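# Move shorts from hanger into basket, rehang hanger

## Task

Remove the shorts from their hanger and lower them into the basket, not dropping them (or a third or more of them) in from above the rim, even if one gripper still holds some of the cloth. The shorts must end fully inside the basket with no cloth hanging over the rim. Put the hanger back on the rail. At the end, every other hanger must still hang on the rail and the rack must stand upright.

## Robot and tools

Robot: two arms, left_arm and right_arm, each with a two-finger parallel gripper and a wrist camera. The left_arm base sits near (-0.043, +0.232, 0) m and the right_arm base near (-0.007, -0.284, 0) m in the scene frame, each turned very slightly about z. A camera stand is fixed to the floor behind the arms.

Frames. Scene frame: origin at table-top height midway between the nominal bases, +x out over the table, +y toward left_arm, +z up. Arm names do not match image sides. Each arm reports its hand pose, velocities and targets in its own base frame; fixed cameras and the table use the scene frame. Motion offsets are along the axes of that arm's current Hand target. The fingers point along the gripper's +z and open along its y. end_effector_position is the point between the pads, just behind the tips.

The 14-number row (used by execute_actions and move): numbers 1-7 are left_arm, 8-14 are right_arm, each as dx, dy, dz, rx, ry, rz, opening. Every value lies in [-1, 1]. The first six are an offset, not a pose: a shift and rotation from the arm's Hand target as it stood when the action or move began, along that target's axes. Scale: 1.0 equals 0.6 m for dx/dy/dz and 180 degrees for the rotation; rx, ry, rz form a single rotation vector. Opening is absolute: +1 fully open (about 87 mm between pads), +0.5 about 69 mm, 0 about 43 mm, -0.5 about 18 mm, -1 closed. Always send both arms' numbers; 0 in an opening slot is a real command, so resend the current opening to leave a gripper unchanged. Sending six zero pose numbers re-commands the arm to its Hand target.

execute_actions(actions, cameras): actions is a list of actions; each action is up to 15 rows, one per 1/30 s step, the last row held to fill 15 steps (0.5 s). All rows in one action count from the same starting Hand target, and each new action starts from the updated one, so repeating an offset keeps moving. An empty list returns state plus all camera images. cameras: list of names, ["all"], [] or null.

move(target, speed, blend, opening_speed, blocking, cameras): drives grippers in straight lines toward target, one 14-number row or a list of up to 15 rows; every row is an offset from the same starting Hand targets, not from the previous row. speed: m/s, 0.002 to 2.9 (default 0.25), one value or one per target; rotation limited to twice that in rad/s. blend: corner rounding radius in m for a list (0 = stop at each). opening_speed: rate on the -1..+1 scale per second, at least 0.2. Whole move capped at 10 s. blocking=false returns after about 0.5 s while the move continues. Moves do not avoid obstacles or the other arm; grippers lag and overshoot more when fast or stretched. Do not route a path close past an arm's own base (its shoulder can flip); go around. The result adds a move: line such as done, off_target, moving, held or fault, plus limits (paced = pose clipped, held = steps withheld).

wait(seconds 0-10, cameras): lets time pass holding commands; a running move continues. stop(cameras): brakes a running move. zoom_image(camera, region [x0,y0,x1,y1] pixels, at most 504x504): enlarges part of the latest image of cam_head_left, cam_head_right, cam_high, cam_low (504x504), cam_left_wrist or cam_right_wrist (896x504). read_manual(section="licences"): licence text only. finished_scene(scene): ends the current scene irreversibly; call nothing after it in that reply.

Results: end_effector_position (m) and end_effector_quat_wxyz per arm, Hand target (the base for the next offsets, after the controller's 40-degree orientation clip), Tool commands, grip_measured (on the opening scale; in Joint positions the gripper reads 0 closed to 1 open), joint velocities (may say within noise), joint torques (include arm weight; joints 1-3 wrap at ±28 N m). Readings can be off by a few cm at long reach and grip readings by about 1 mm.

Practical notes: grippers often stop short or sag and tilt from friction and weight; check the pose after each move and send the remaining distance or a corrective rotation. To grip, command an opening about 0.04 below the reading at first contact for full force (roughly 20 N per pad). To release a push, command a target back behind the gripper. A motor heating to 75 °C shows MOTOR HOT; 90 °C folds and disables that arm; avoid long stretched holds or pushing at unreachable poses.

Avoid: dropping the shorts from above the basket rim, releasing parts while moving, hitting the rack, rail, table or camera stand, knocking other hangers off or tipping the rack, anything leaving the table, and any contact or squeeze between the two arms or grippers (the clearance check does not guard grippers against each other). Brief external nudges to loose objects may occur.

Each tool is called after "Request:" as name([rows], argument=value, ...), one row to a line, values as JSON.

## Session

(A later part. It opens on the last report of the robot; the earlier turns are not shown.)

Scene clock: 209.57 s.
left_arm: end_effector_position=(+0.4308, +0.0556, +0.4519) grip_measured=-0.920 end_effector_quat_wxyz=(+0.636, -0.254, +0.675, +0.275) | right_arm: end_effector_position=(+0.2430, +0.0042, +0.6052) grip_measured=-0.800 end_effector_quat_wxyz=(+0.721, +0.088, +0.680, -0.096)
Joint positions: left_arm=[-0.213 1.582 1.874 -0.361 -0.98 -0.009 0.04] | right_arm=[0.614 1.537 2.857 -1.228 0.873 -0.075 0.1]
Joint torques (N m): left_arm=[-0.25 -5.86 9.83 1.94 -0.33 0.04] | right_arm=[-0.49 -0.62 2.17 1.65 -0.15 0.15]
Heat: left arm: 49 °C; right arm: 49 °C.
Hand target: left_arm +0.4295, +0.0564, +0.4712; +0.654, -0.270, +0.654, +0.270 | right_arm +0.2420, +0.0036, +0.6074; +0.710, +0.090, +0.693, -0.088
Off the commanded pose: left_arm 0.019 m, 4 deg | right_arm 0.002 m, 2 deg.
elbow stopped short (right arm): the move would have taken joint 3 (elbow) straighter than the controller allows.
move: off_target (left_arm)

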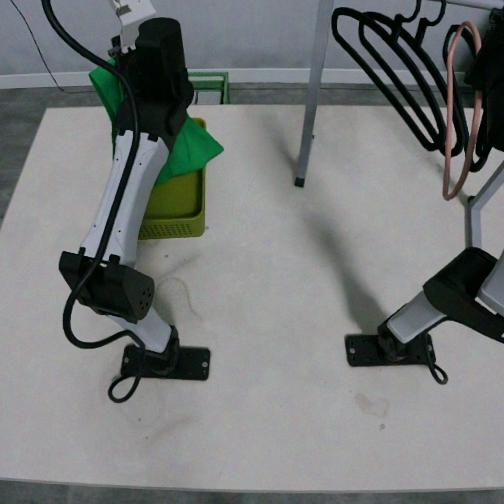

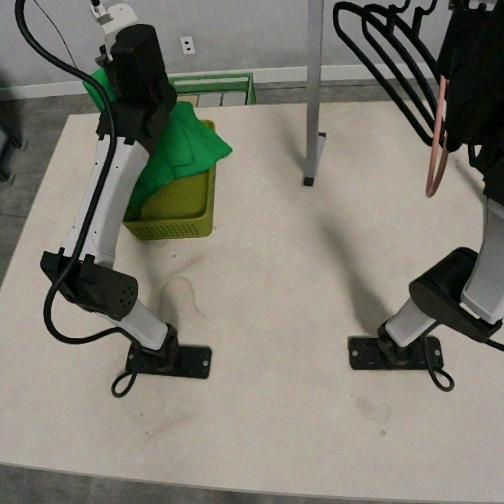

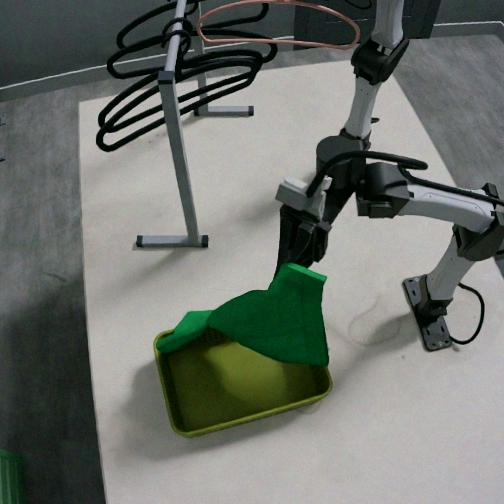

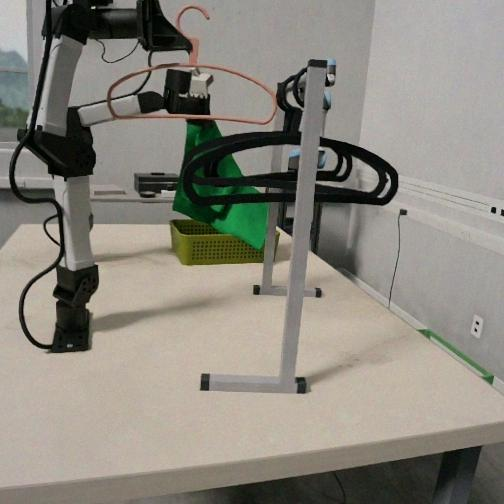

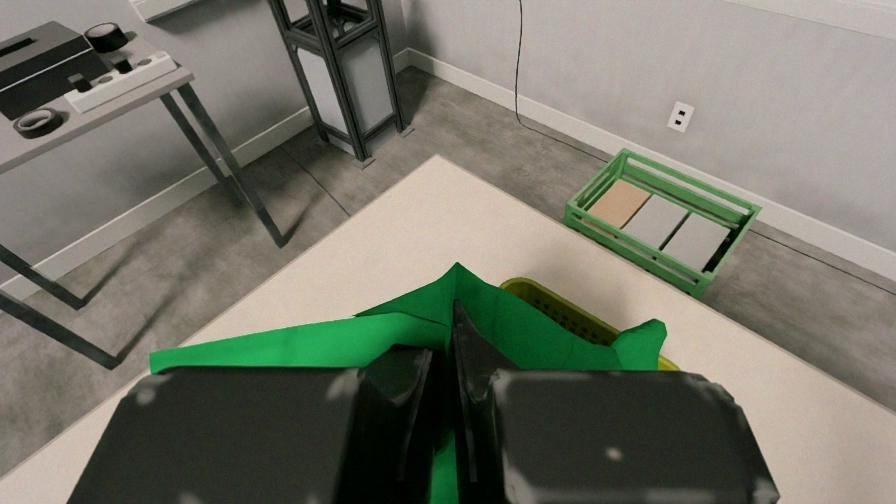

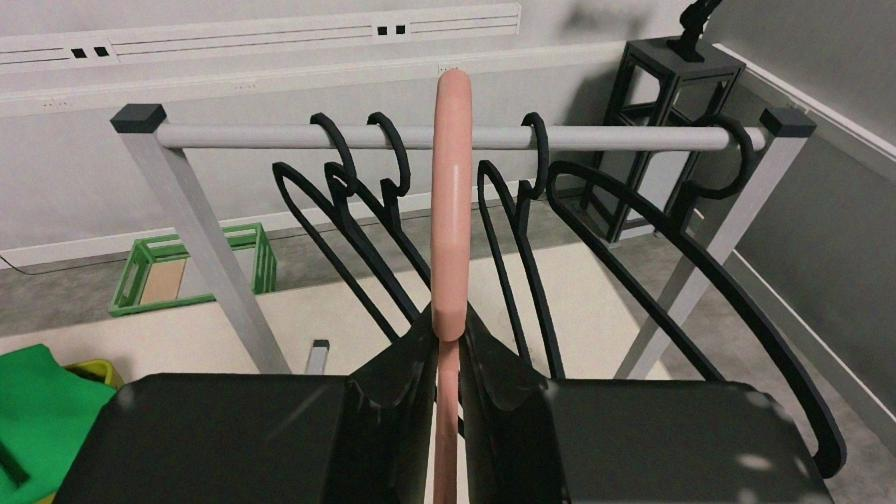

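Request:
move([
  [0.15,-0.02,0.02,0,0.05,0,-1,0,-0.158,0.012,-0.02,0,0,-1],
  [0.333,-0.035,0.035,0,0.111,0,-1,0.02,-0.2425,0.084,-0.02,0,0,-1],
], cameras=["all"], speed=0.13, blend=[0.03,0])

Scene clock: 238.83 s.
left_arm: end_effector_position=(+0.4581, +0.0563, +0.2775) grip_measured=-0.920 end_effector_quat_wxyz=(+0.534, -0.310, +0.754, +0.223) | right_arm: end_effector_position=(+0.2549, -0.1501, +0.5869) grip_measured=-0.800 end_effector_quat_wxyz=(+0.706, +0.077, +0.701, -0.061)
Joint positions: left_arm=[-0.145 1.652 1.554 -0.434 -0.86 -0.413 0.04] | right_arm=[-0.957 1.644 2.857 -1.207 -0.762 0.027 0.1]
Joint torques (N m): left_arm=[0.57 -7.35 6.39 1.58 -0.2 -0.15] | right_arm=[-0.43 -2 2.96 2.06 -0.09 0.2]
Heat: left arm: 51 °C; right arm: 48 °C.
Hand target: left_arm +0.4592, +0.0564, +0.2714; +0.530, -0.313, +0.757, +0.219 | right_arm +0.2549, -0.1498, +0.5957; +0.712, +0.067, +0.695, -0.066
Off the commanded pose: left_arm 0.006 m, 1 deg | right_arm 0.009 m, 2 deg.
elbow stopped short (right arm): the move would have taken joint 3 (elbow) straighter than the controller allows.
move: done

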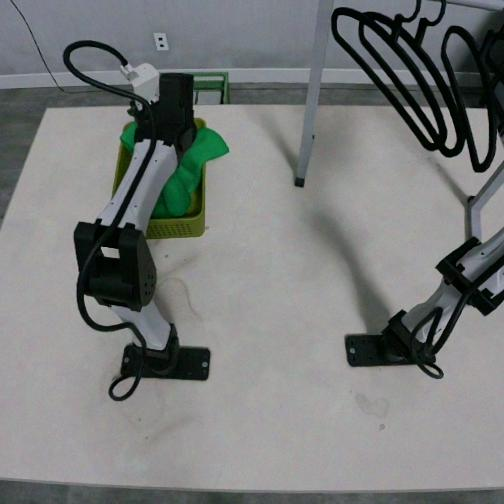

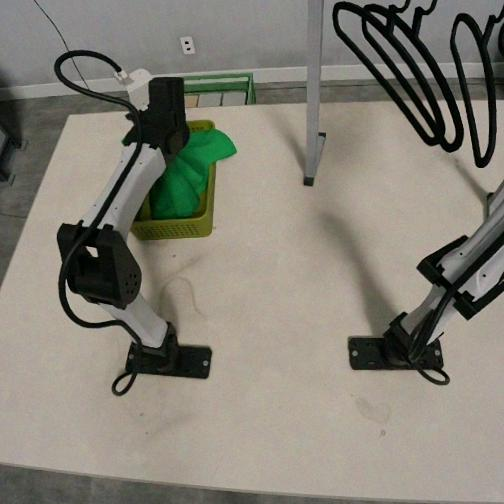

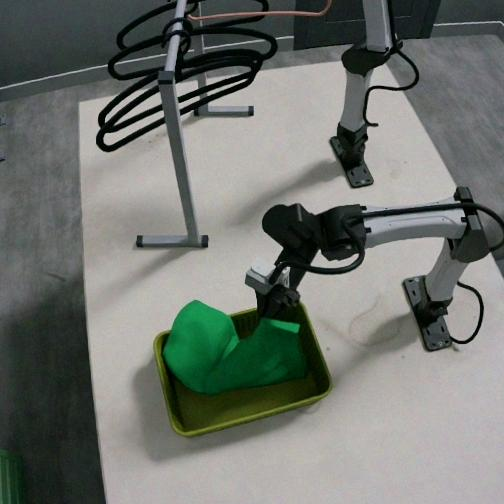

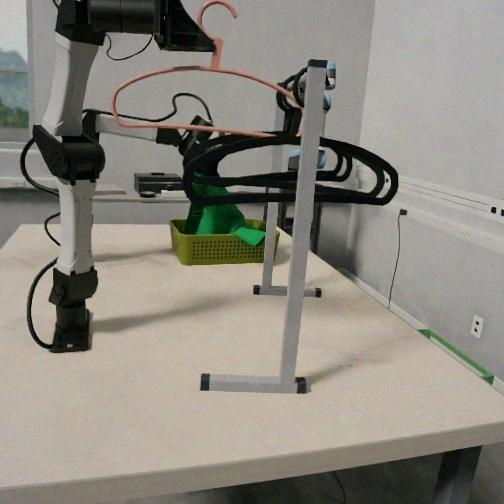

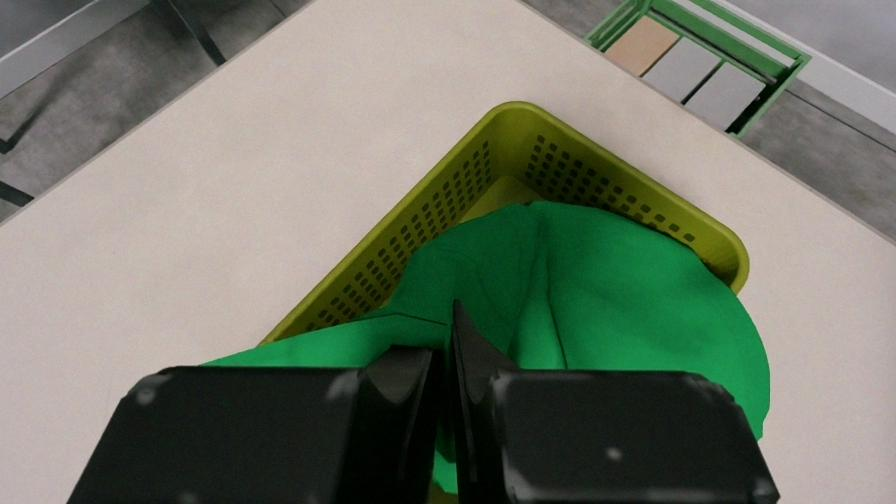

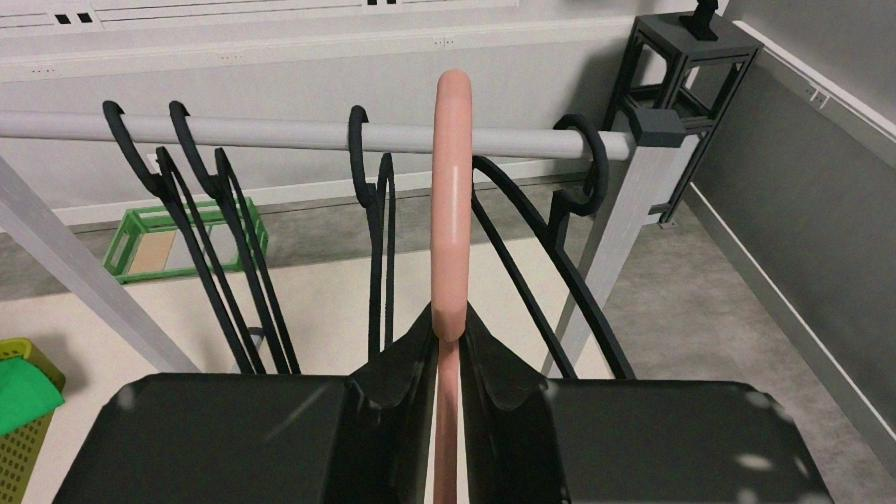

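Request:
move([
  [0.027,0.059,0.072,0,0.03,0,-1,0.045,-0.002,0.13,0,0,0,-1],
  [0.178,0.053,0.121,0,0.111,0,-1,0.053,-0.002,0.273,0,0,0,-1],
], cameras=["all"], speed=0.12, blend=[0.02,0])

Scene clock: 253.97 s.
left_arm: end_effector_position=(+0.4630, +0.1026, +0.1597) grip_measured=-0.920 end_effector_quat_wxyz=(+0.407, -0.343, +0.830, +0.166) | right_arm: end_effector_position=(+0.4008, -0.1780, +0.5623) grip_measured=-0.800 end_effector_quat_wxyz=(+0.711, +0.071, +0.696, -0.067)
Joint positions: left_arm=[0.061 1.8 1.491 -0.493 -0.547 -0.497 0.04] | right_arm=[-0.564 1.898 2.86 -0.941 -0.368 0.015 0.1]
Joint torques (N m): left_arm=[0.61 -7.9 6.02 1.33 -0.15 -0.17] | right_arm=[1.51 -3.14 4.3 2.45 0.13 0.21]
Heat: left arm: 49 °C; right arm: 50 °C.
Hand target: left_arm +0.4593, +0.1013, +0.1463; +0.391, -0.346, +0.838, +0.161 | right_arm +0.4162, -0.1818, +0.5677; +0.712, +0.068, +0.696, -0.066
Off the commanded pose: left_arm 0.014 m, 2 deg | right_arm 0.017 m, 0 deg.
elbow stopped short (right arm): the move would have taken joint 3 (elbow) straighter than the controller allows.
move: off_target (left_arm, right_arm)

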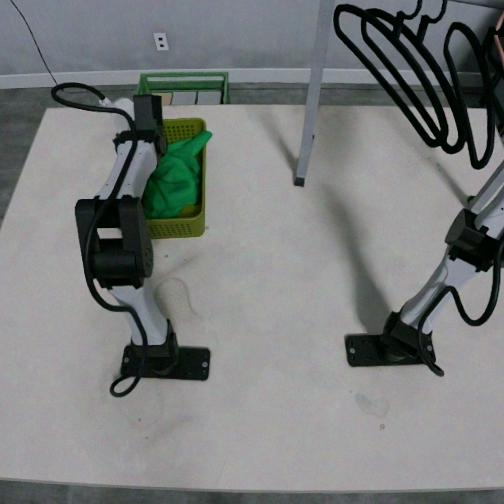

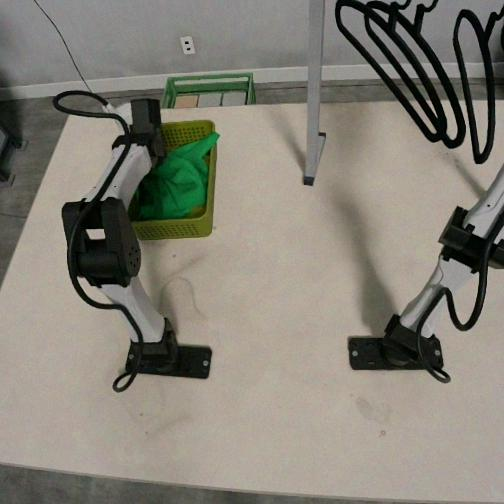

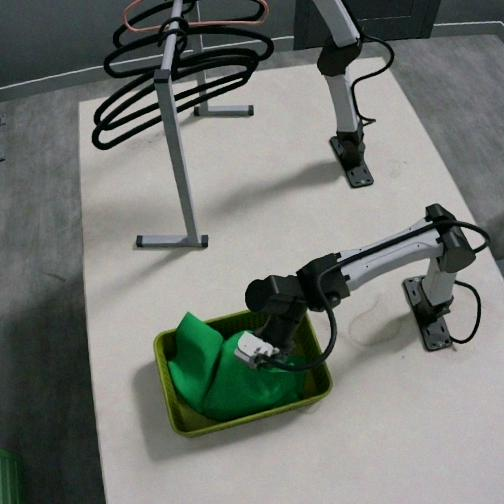

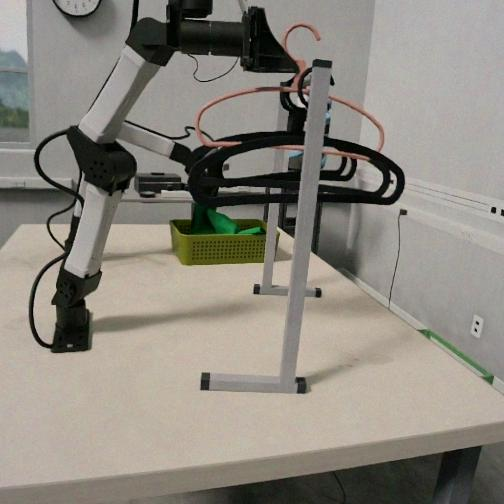

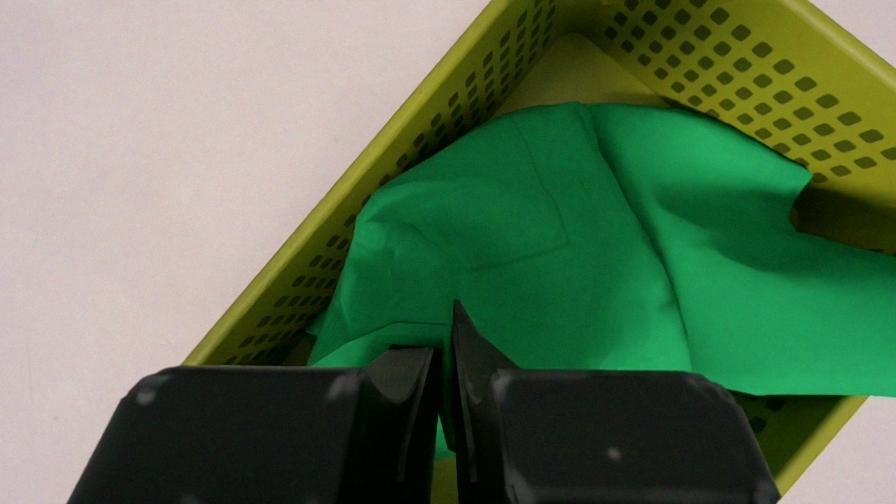

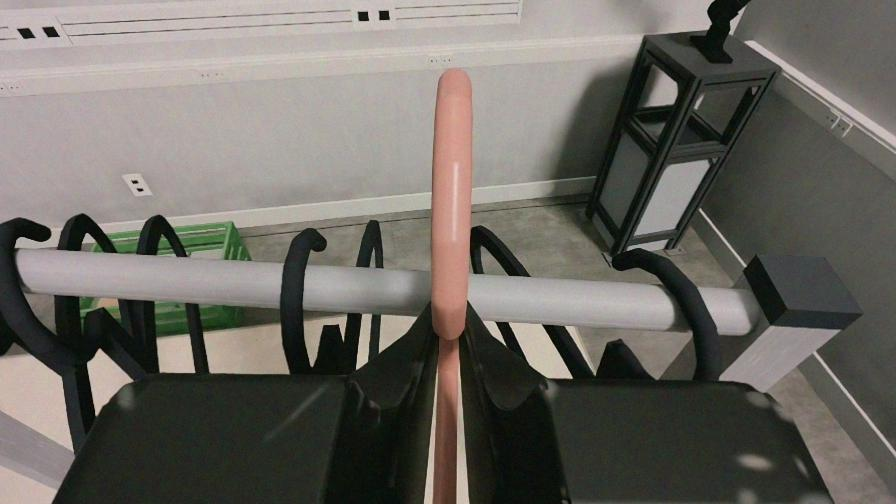

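Request:
move([
  [0.02,0.02,0.03,0,0,0,-1,0,0,-0.07,0,0,0,-1],
  [0.04,0.03,0.06,0,0,0,-1,0.046,0,-0.07,0,0,0,-1],
  [0.064,0.03,0.092,0,0,0,-1,0.036,0,0,0,0,0,-1],
  [0.064,0.03,0.092,0,0,0,-0.3,0.036,0,0,0,0,0,-1],
], cameras=["all"], speed=0.1, blend=[0.01,0.01,0,0], opening_speed=0.8)

Scene clock: 265.70 s.
left_arm: end_effector_position=(+0.4617, +0.1263, +0.0927) grip_measured=-0.300 end_effector_quat_wxyz=(+0.401, -0.353, +0.830, +0.163) | right_arm: end_effector_position=(+0.4133, -0.1816, +0.5177) grip_measured=-0.800 end_effector_quat_wxyz=(+0.680, +0.078, +0.727, -0.051)
Joint positions: left_arm=[0.125 1.857 1.298 -0.234 -0.5 -0.47 0.35] | right_arm=[-0.557 1.737 2.432 -0.769 -0.375 0.006 0.1]
Joint torques (N m): left_arm=[0.66 -8.08 5.68 1.56 -0.14 0.12] | right_arm=[0.87 -5.15 8.43 2.58 0.15 0.19]
Heat: left arm: 48 °C; right arm: 53 °C.
Hand target: left_arm +0.4592, +0.1265, +0.0814; +0.391, -0.346, +0.838, +0.161 | right_arm +0.4167, -0.1819, +0.5461; +0.712, +0.068, +0.696, -0.066
Off the commanded pose: left_arm 0.012 m, 2 deg | right_arm 0.029 m, 6 deg.
move: off_target (left_arm, right_arm); target 4's new opening was sent with left_arm's hand 0.011 m and 2 deg from that target

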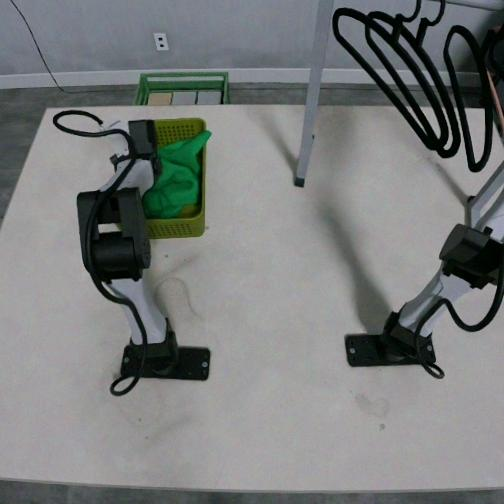

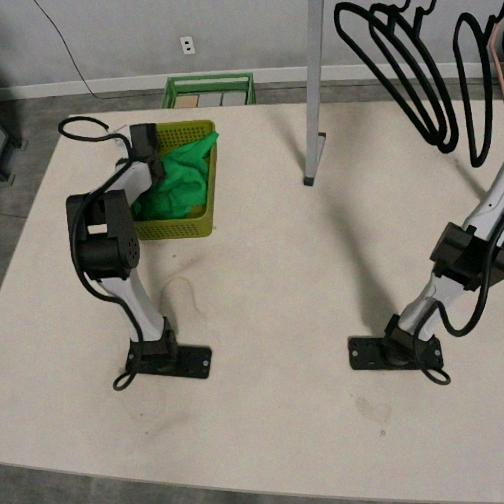

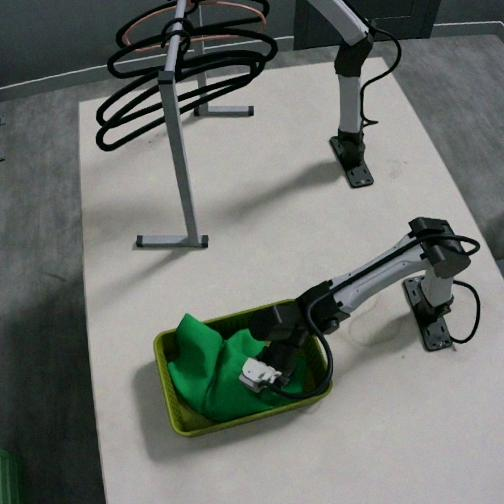

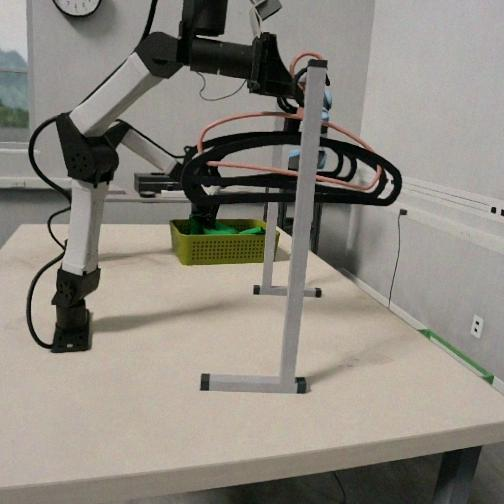

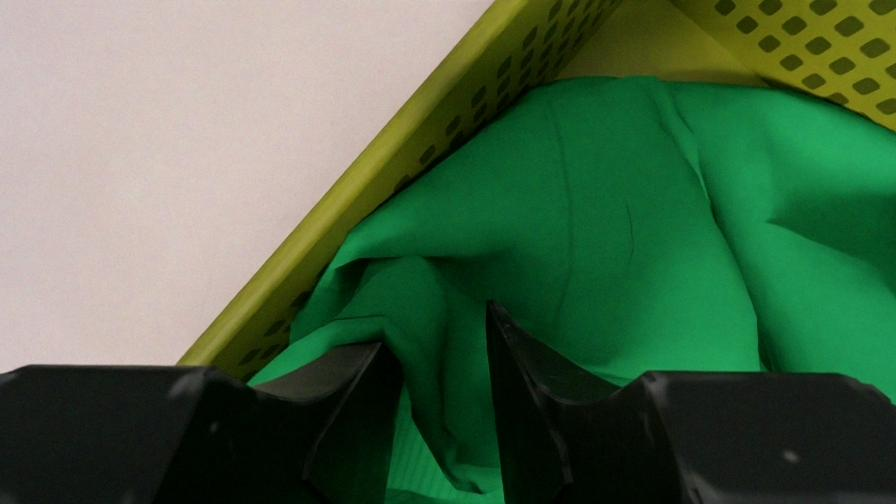

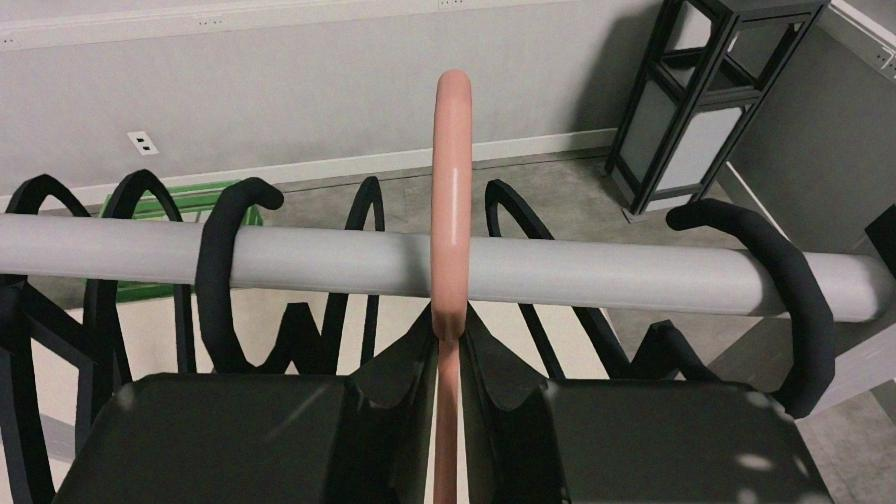

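Request:
move([
  [0,0,-0.13,0,0,0,-0.3,0.05,0,0,0,0,0,-1],
  [-0.134,-0.15,-0.3075,0.183,0.026,0.168,0,0.091,0,0,0,0,0,-1],
], cameras=["all"], speed=0.13, blend=[0.02,0])

Scene clock: 282.53 s.
left_arm: end_effector_position=(+0.4567, +0.0043, +0.2588) grip_measured=+0.000 end_effector_quat_wxyz=(+0.384, -0.013, +0.923, +0.007) | right_arm: end_effector_position=(+0.4212, -0.1868, +0.4868) grip_measured=-0.800 end_effector_quat_wxyz=(+0.707, +0.066, +0.701, -0.066)
Joint positions: left_arm=[0.003 1.778 1.912 -0.916 -0.021 -0.017 0.5] | right_arm=[-0.556 1.55 1.939 -0.379 -0.368 0.006 0.1]
Joint torques (N m): left_arm=[-0.4 -7.15 9.5 1.37 0.04 0.12] | right_arm=[1.02 -6.68 5.56 1.98 0.14 0.18]
Heat: left arm: 48 °C; right arm: 55 °C.
Hand target: left_arm +0.4590, -0.0006, +0.2615; +0.383, -0.001, +0.924, +0.001 | right_arm +0.4181, -0.1818, +0.4914; +0.712, +0.068, +0.696, -0.066
Off the commanded pose: left_arm 0.006 m, 2 deg | right_arm 0.008 m, 1 deg.
move: done

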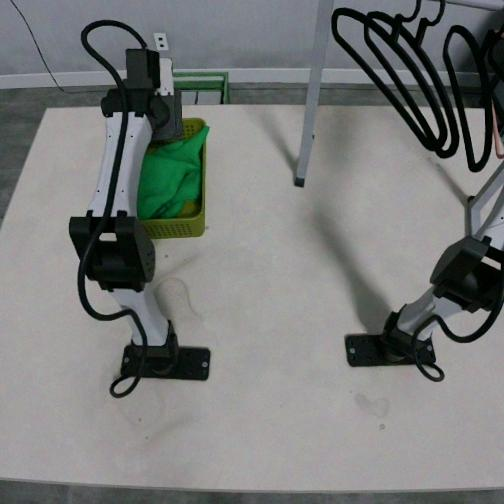

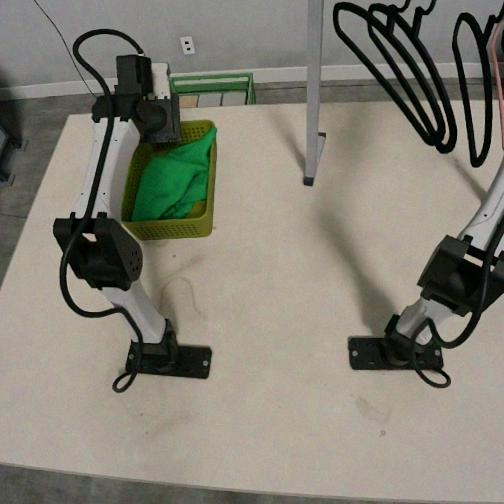

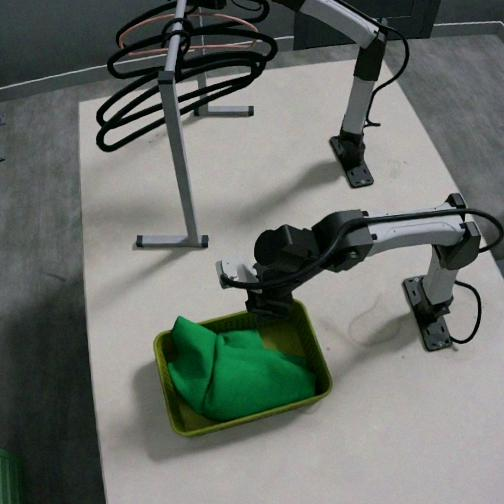

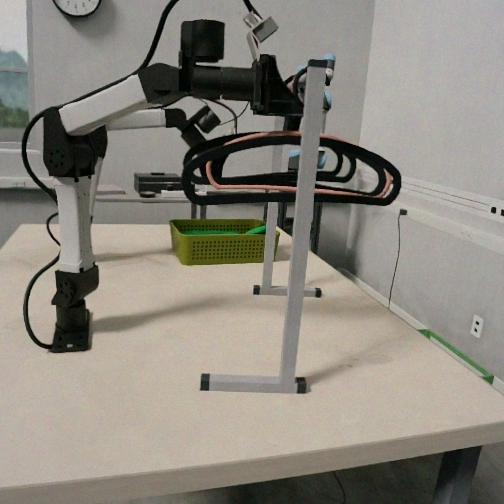

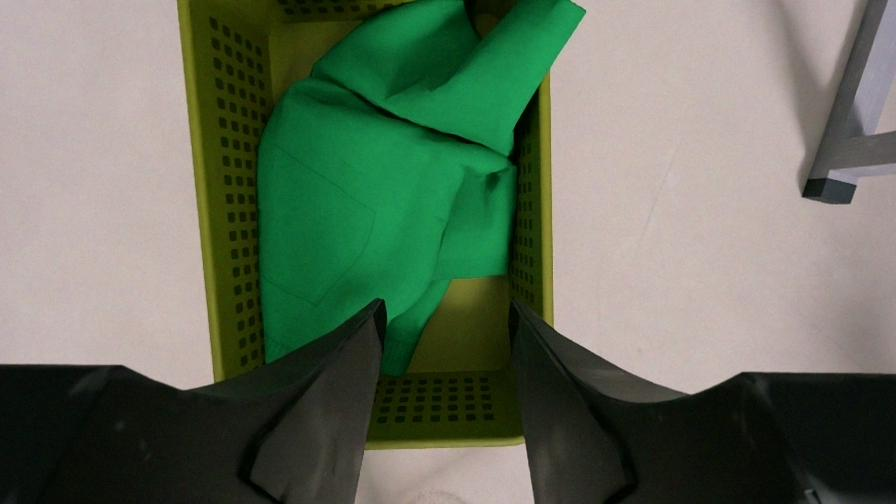

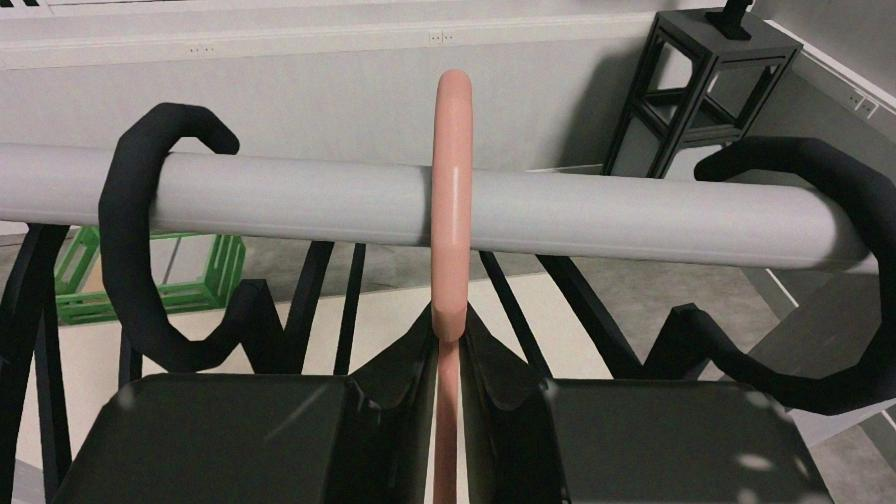

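Request:
move([
  [-0.013,-0.025,0.225,0.1375,0,0.1375,0.1,0.015,0,-0.008,0,0,0,-1],
  [0.073,-0.05,0.351,0.1375,0,0.1375,0.1,0.028,0,-0.008,0,0,0,-1],
  [0.073,-0.05,0.351,0.1375,0,0.1375,-1,0.028,0,-0.008,0,0,0,-1],
], cameras=["all"], speed=[0.2,0.12,0.1], blend=[0.03,0,0], opening_speed=1)

Request:
zoom_image(camera="cam_low", region=[230, 40, 400, 210])

Request:
zoom_image(camera="cam_high", region=[90, 0, 340, 160])

Scene clock: 315.17 s.
left_arm: end_effector_position=(+0.5796, -0.0262, +0.0961) grip_measured=-0.994 end_effector_quat_wxyz=(+0.377, +0.276, +0.878, -0.107) | right_arm: end_effector_position=(+0.4165, -0.1839, +0.4814) grip_measured=-0.800 end_effector_quat_wxyz=(+0.720, +0.060, +0.688, -0.072)
Joint positions: left_arm=[0.053 2.312 2.058 -0.619 0.441 0.499 0.003] | right_arm=[-0.556 1.488 1.811 -0.274 -0.368 0.006 0.1]
Joint torques (N m): left_arm=[-0.34 -11.41 5.91 1.43 0.13 -0.03] | right_arm=[0.55 -5.94 5.34 1.69 0.1 0.18]
Heat: left arm: 48 °C; right arm: 54 °C.
Hand target: left_arm +0.5772, -0.0300, +0.0817; +0.365, +0.277, +0.881, -0.114 | right_arm +0.4138, -0.1809, +0.4744; +0.712, +0.068, +0.696, -0.066
Off the commanded pose: left_arm 0.015 m, 2 deg | right_arm 0.008 m, 2 deg.
move: off_target (left_arm); target 3's new opening was sent with left_arm's hand 0.016 m and 2 deg from that target

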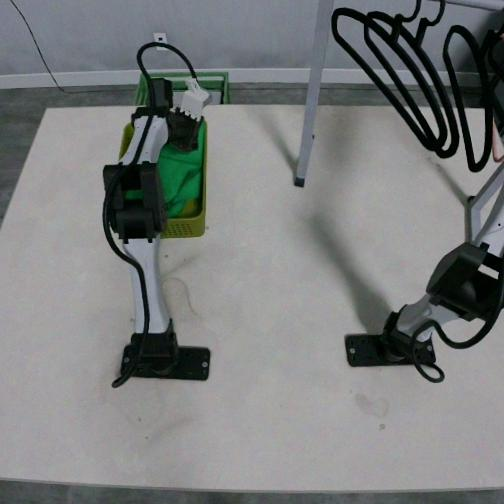

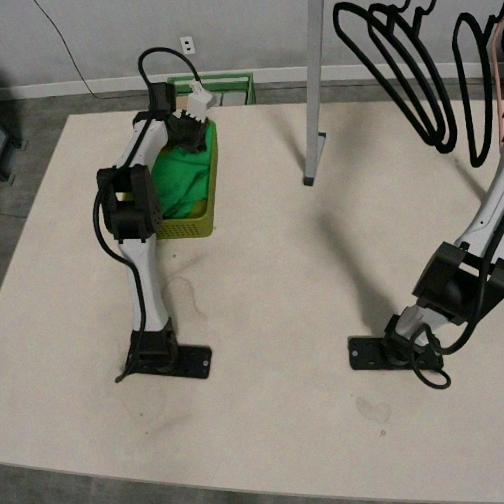

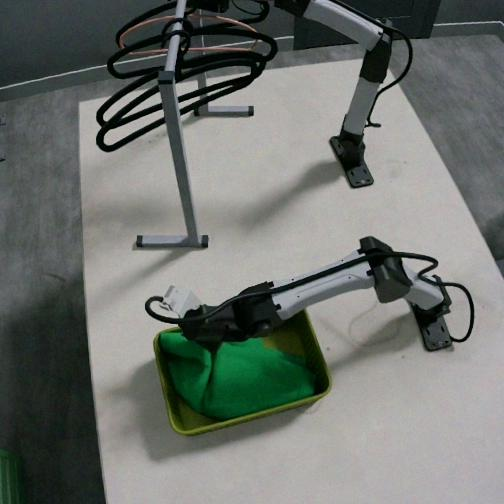

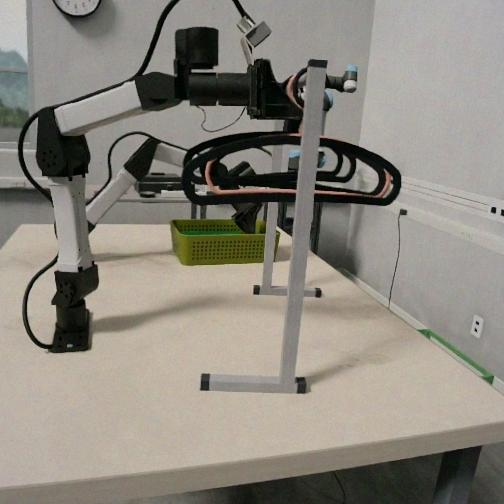

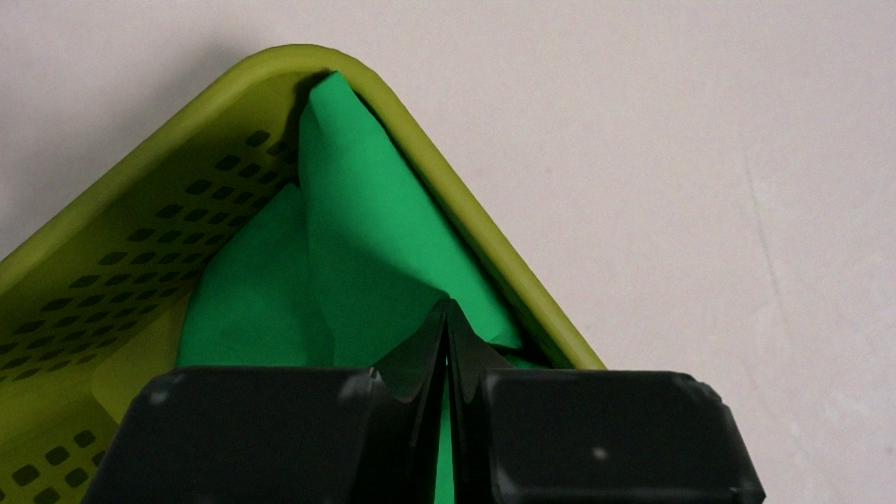

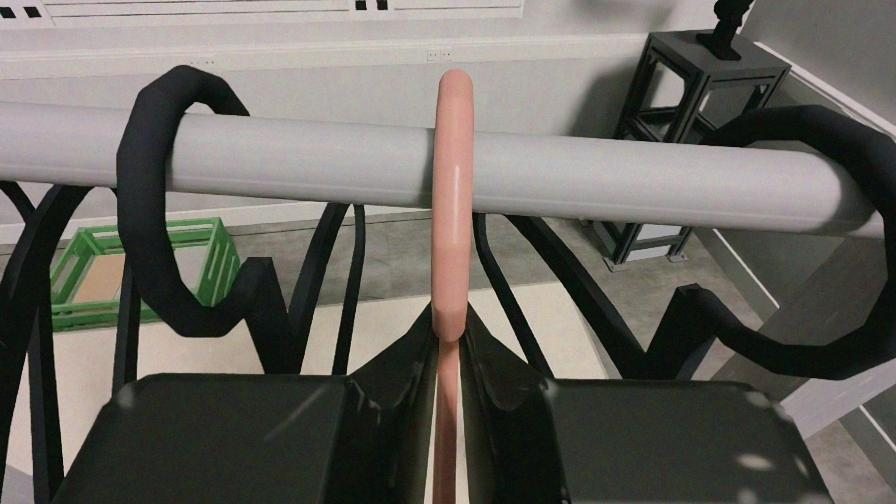

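Scaled by 2.965 from the camera's 504x504 image, which has a finer 720x720 frame.

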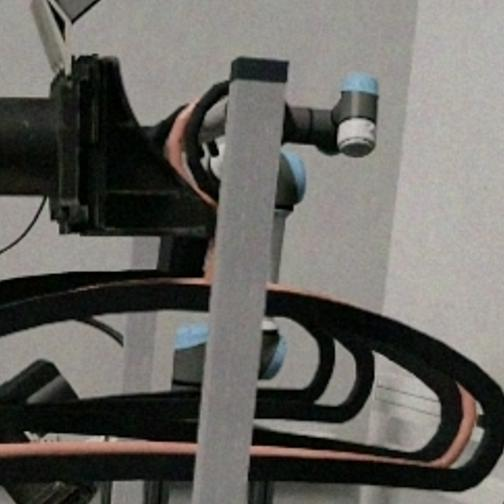

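Scaled by 2.016 from the camera's 504x504 image, which has a finer 720x720 frame.

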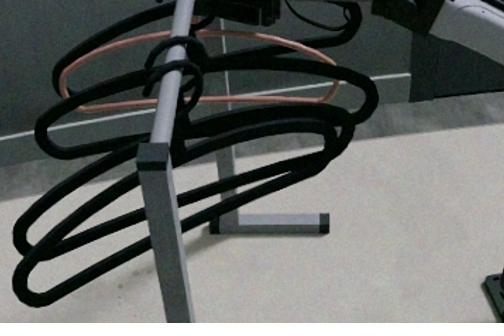

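Request:
move([
  [0,0.07,-0.02,0,0,0,-1,0,0,0,0,0,0,-1],
  [0,0.07,-0.02,0,0,0,-0.5,0,0,0,0,0,0,-0.35],
  [-0.02,0.07,-0.1,0,0,0,-0.5,-0.008,0,-0.1,0,0,0,-0.35],
  [-0.05,0.07,-0.30,0,0,0,-0.5,-0.015,0,-0.28,0,0,0,-0.35],
], cameras=["all"], speed=[0.1,0.1,0.08,0.16], blend=[0,0,0.03,0], opening_speed=0.7)

Request:
zoom_image(camera="cam_high", region=[90, 0, 340, 160])

Scene clock: 329.07 s.
left_arm: end_effector_position=(+0.5123, +0.0656, +0.2337) grip_measured=-0.500 end_effector_quat_wxyz=(+0.368, +0.271, +0.883, -0.107) | right_arm: end_effector_position=(+0.2490, -0.1495, +0.4862) grip_measured=-0.350 end_effector_quat_wxyz=(+0.717, +0.060, +0.690, -0.077)
Joint positions: left_arm=[0.265 2.304 2.647 -1.326 0.559 0.686 0.25] | right_arm=[-0.989 1.027 1.563 -0.477 -0.795 0.022 0.325]
Joint torques (N m): left_arm=[0.23 -9.83 8.25 1.07 0.29 0.13] | right_arm=[-0.47 -0.42 5.11 1.57 -0.08 0.18]
Heat: left arm: 50 °C; right arm: 53 °C.
Hand target: left_arm +0.5139, +0.0648, +0.2303; +0.366, +0.277, +0.881, -0.114 | right_arm +0.2486, -0.1493, +0.4797; +0.712, +0.068, +0.695, -0.066
Off the commanded pose: left_arm 0.004 m, 1 deg | right_arm 0.007 m, 2 deg.
move: done

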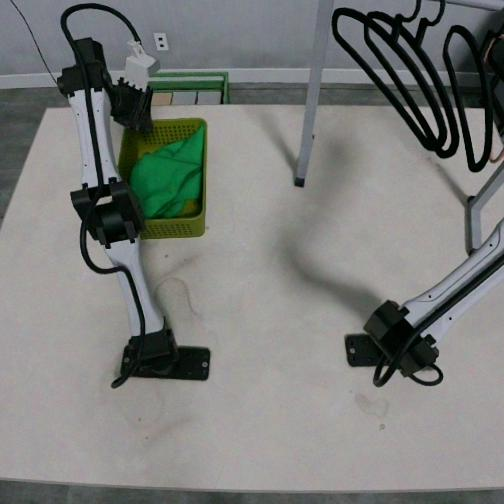

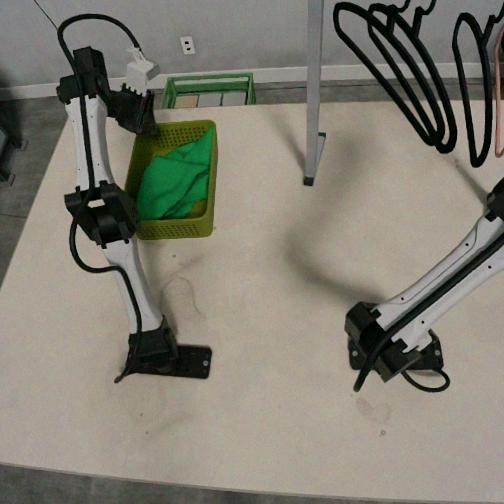

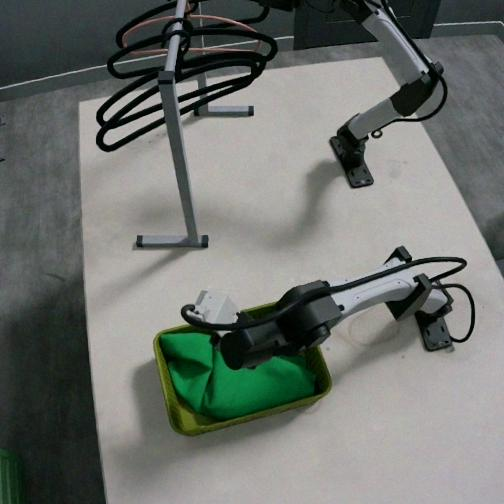

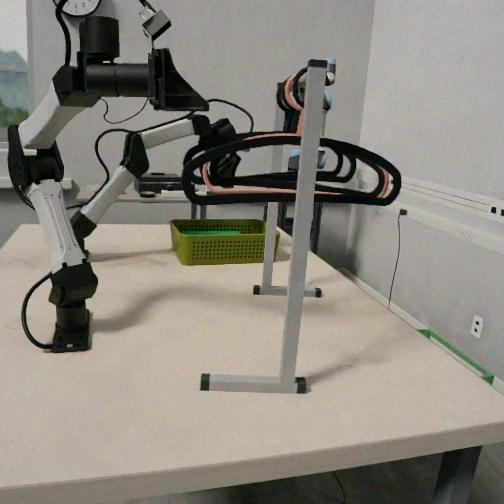

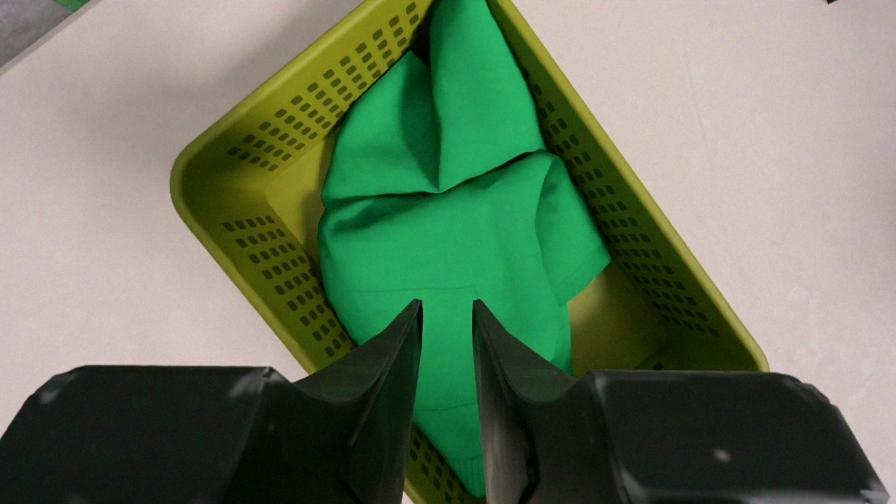

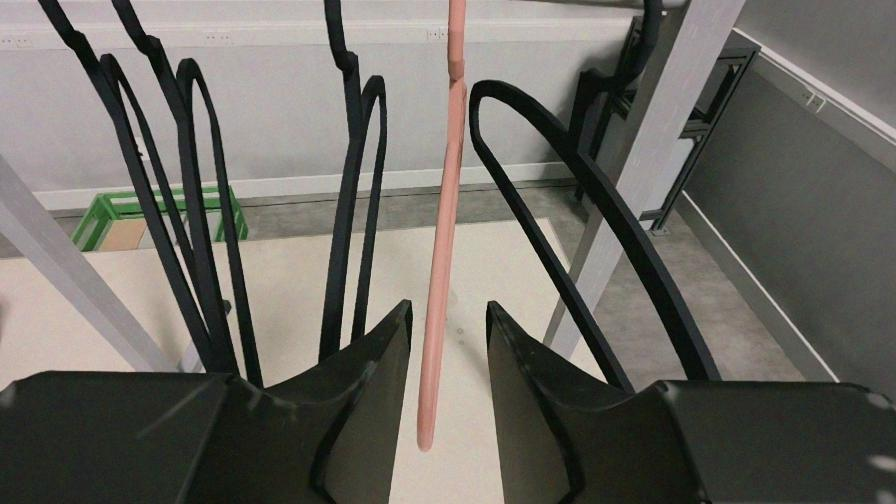

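Scaled by 2.016 from the camera's 504x504 image, which has a finer 720x720 frame.

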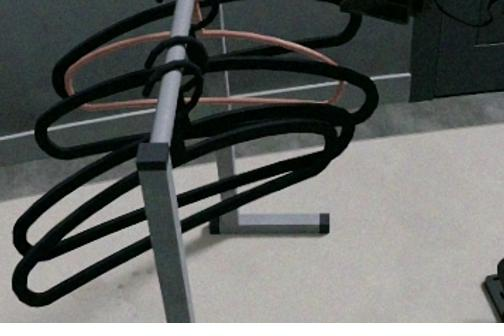

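Request:
zoom_image(camera="cam_head_right", region=[100, 100, 240, 250])

Request:
zoom_image(camera="cam_high", region=[140, 290, 340, 440])

Scaled by 3.360 from the camera's 504x504 image, which has a finer 720x720 frame.

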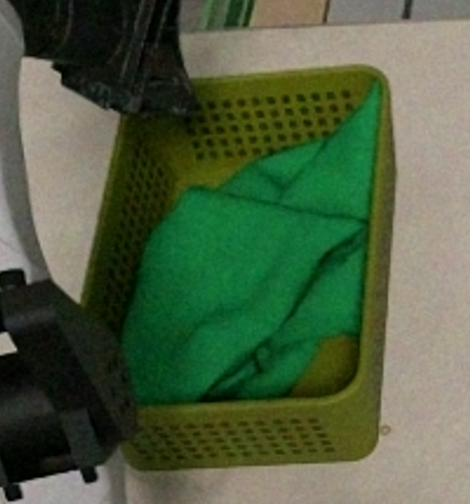

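Scaled by 2.520 from the camera's 504x504 image, which has a finer 720x720 frame.

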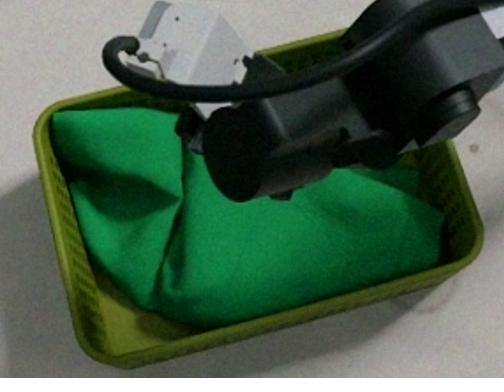

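All inside, and the hanger is back on the rail.

Request:
finished_scene(scene=2)

The scene is finished: the task was done.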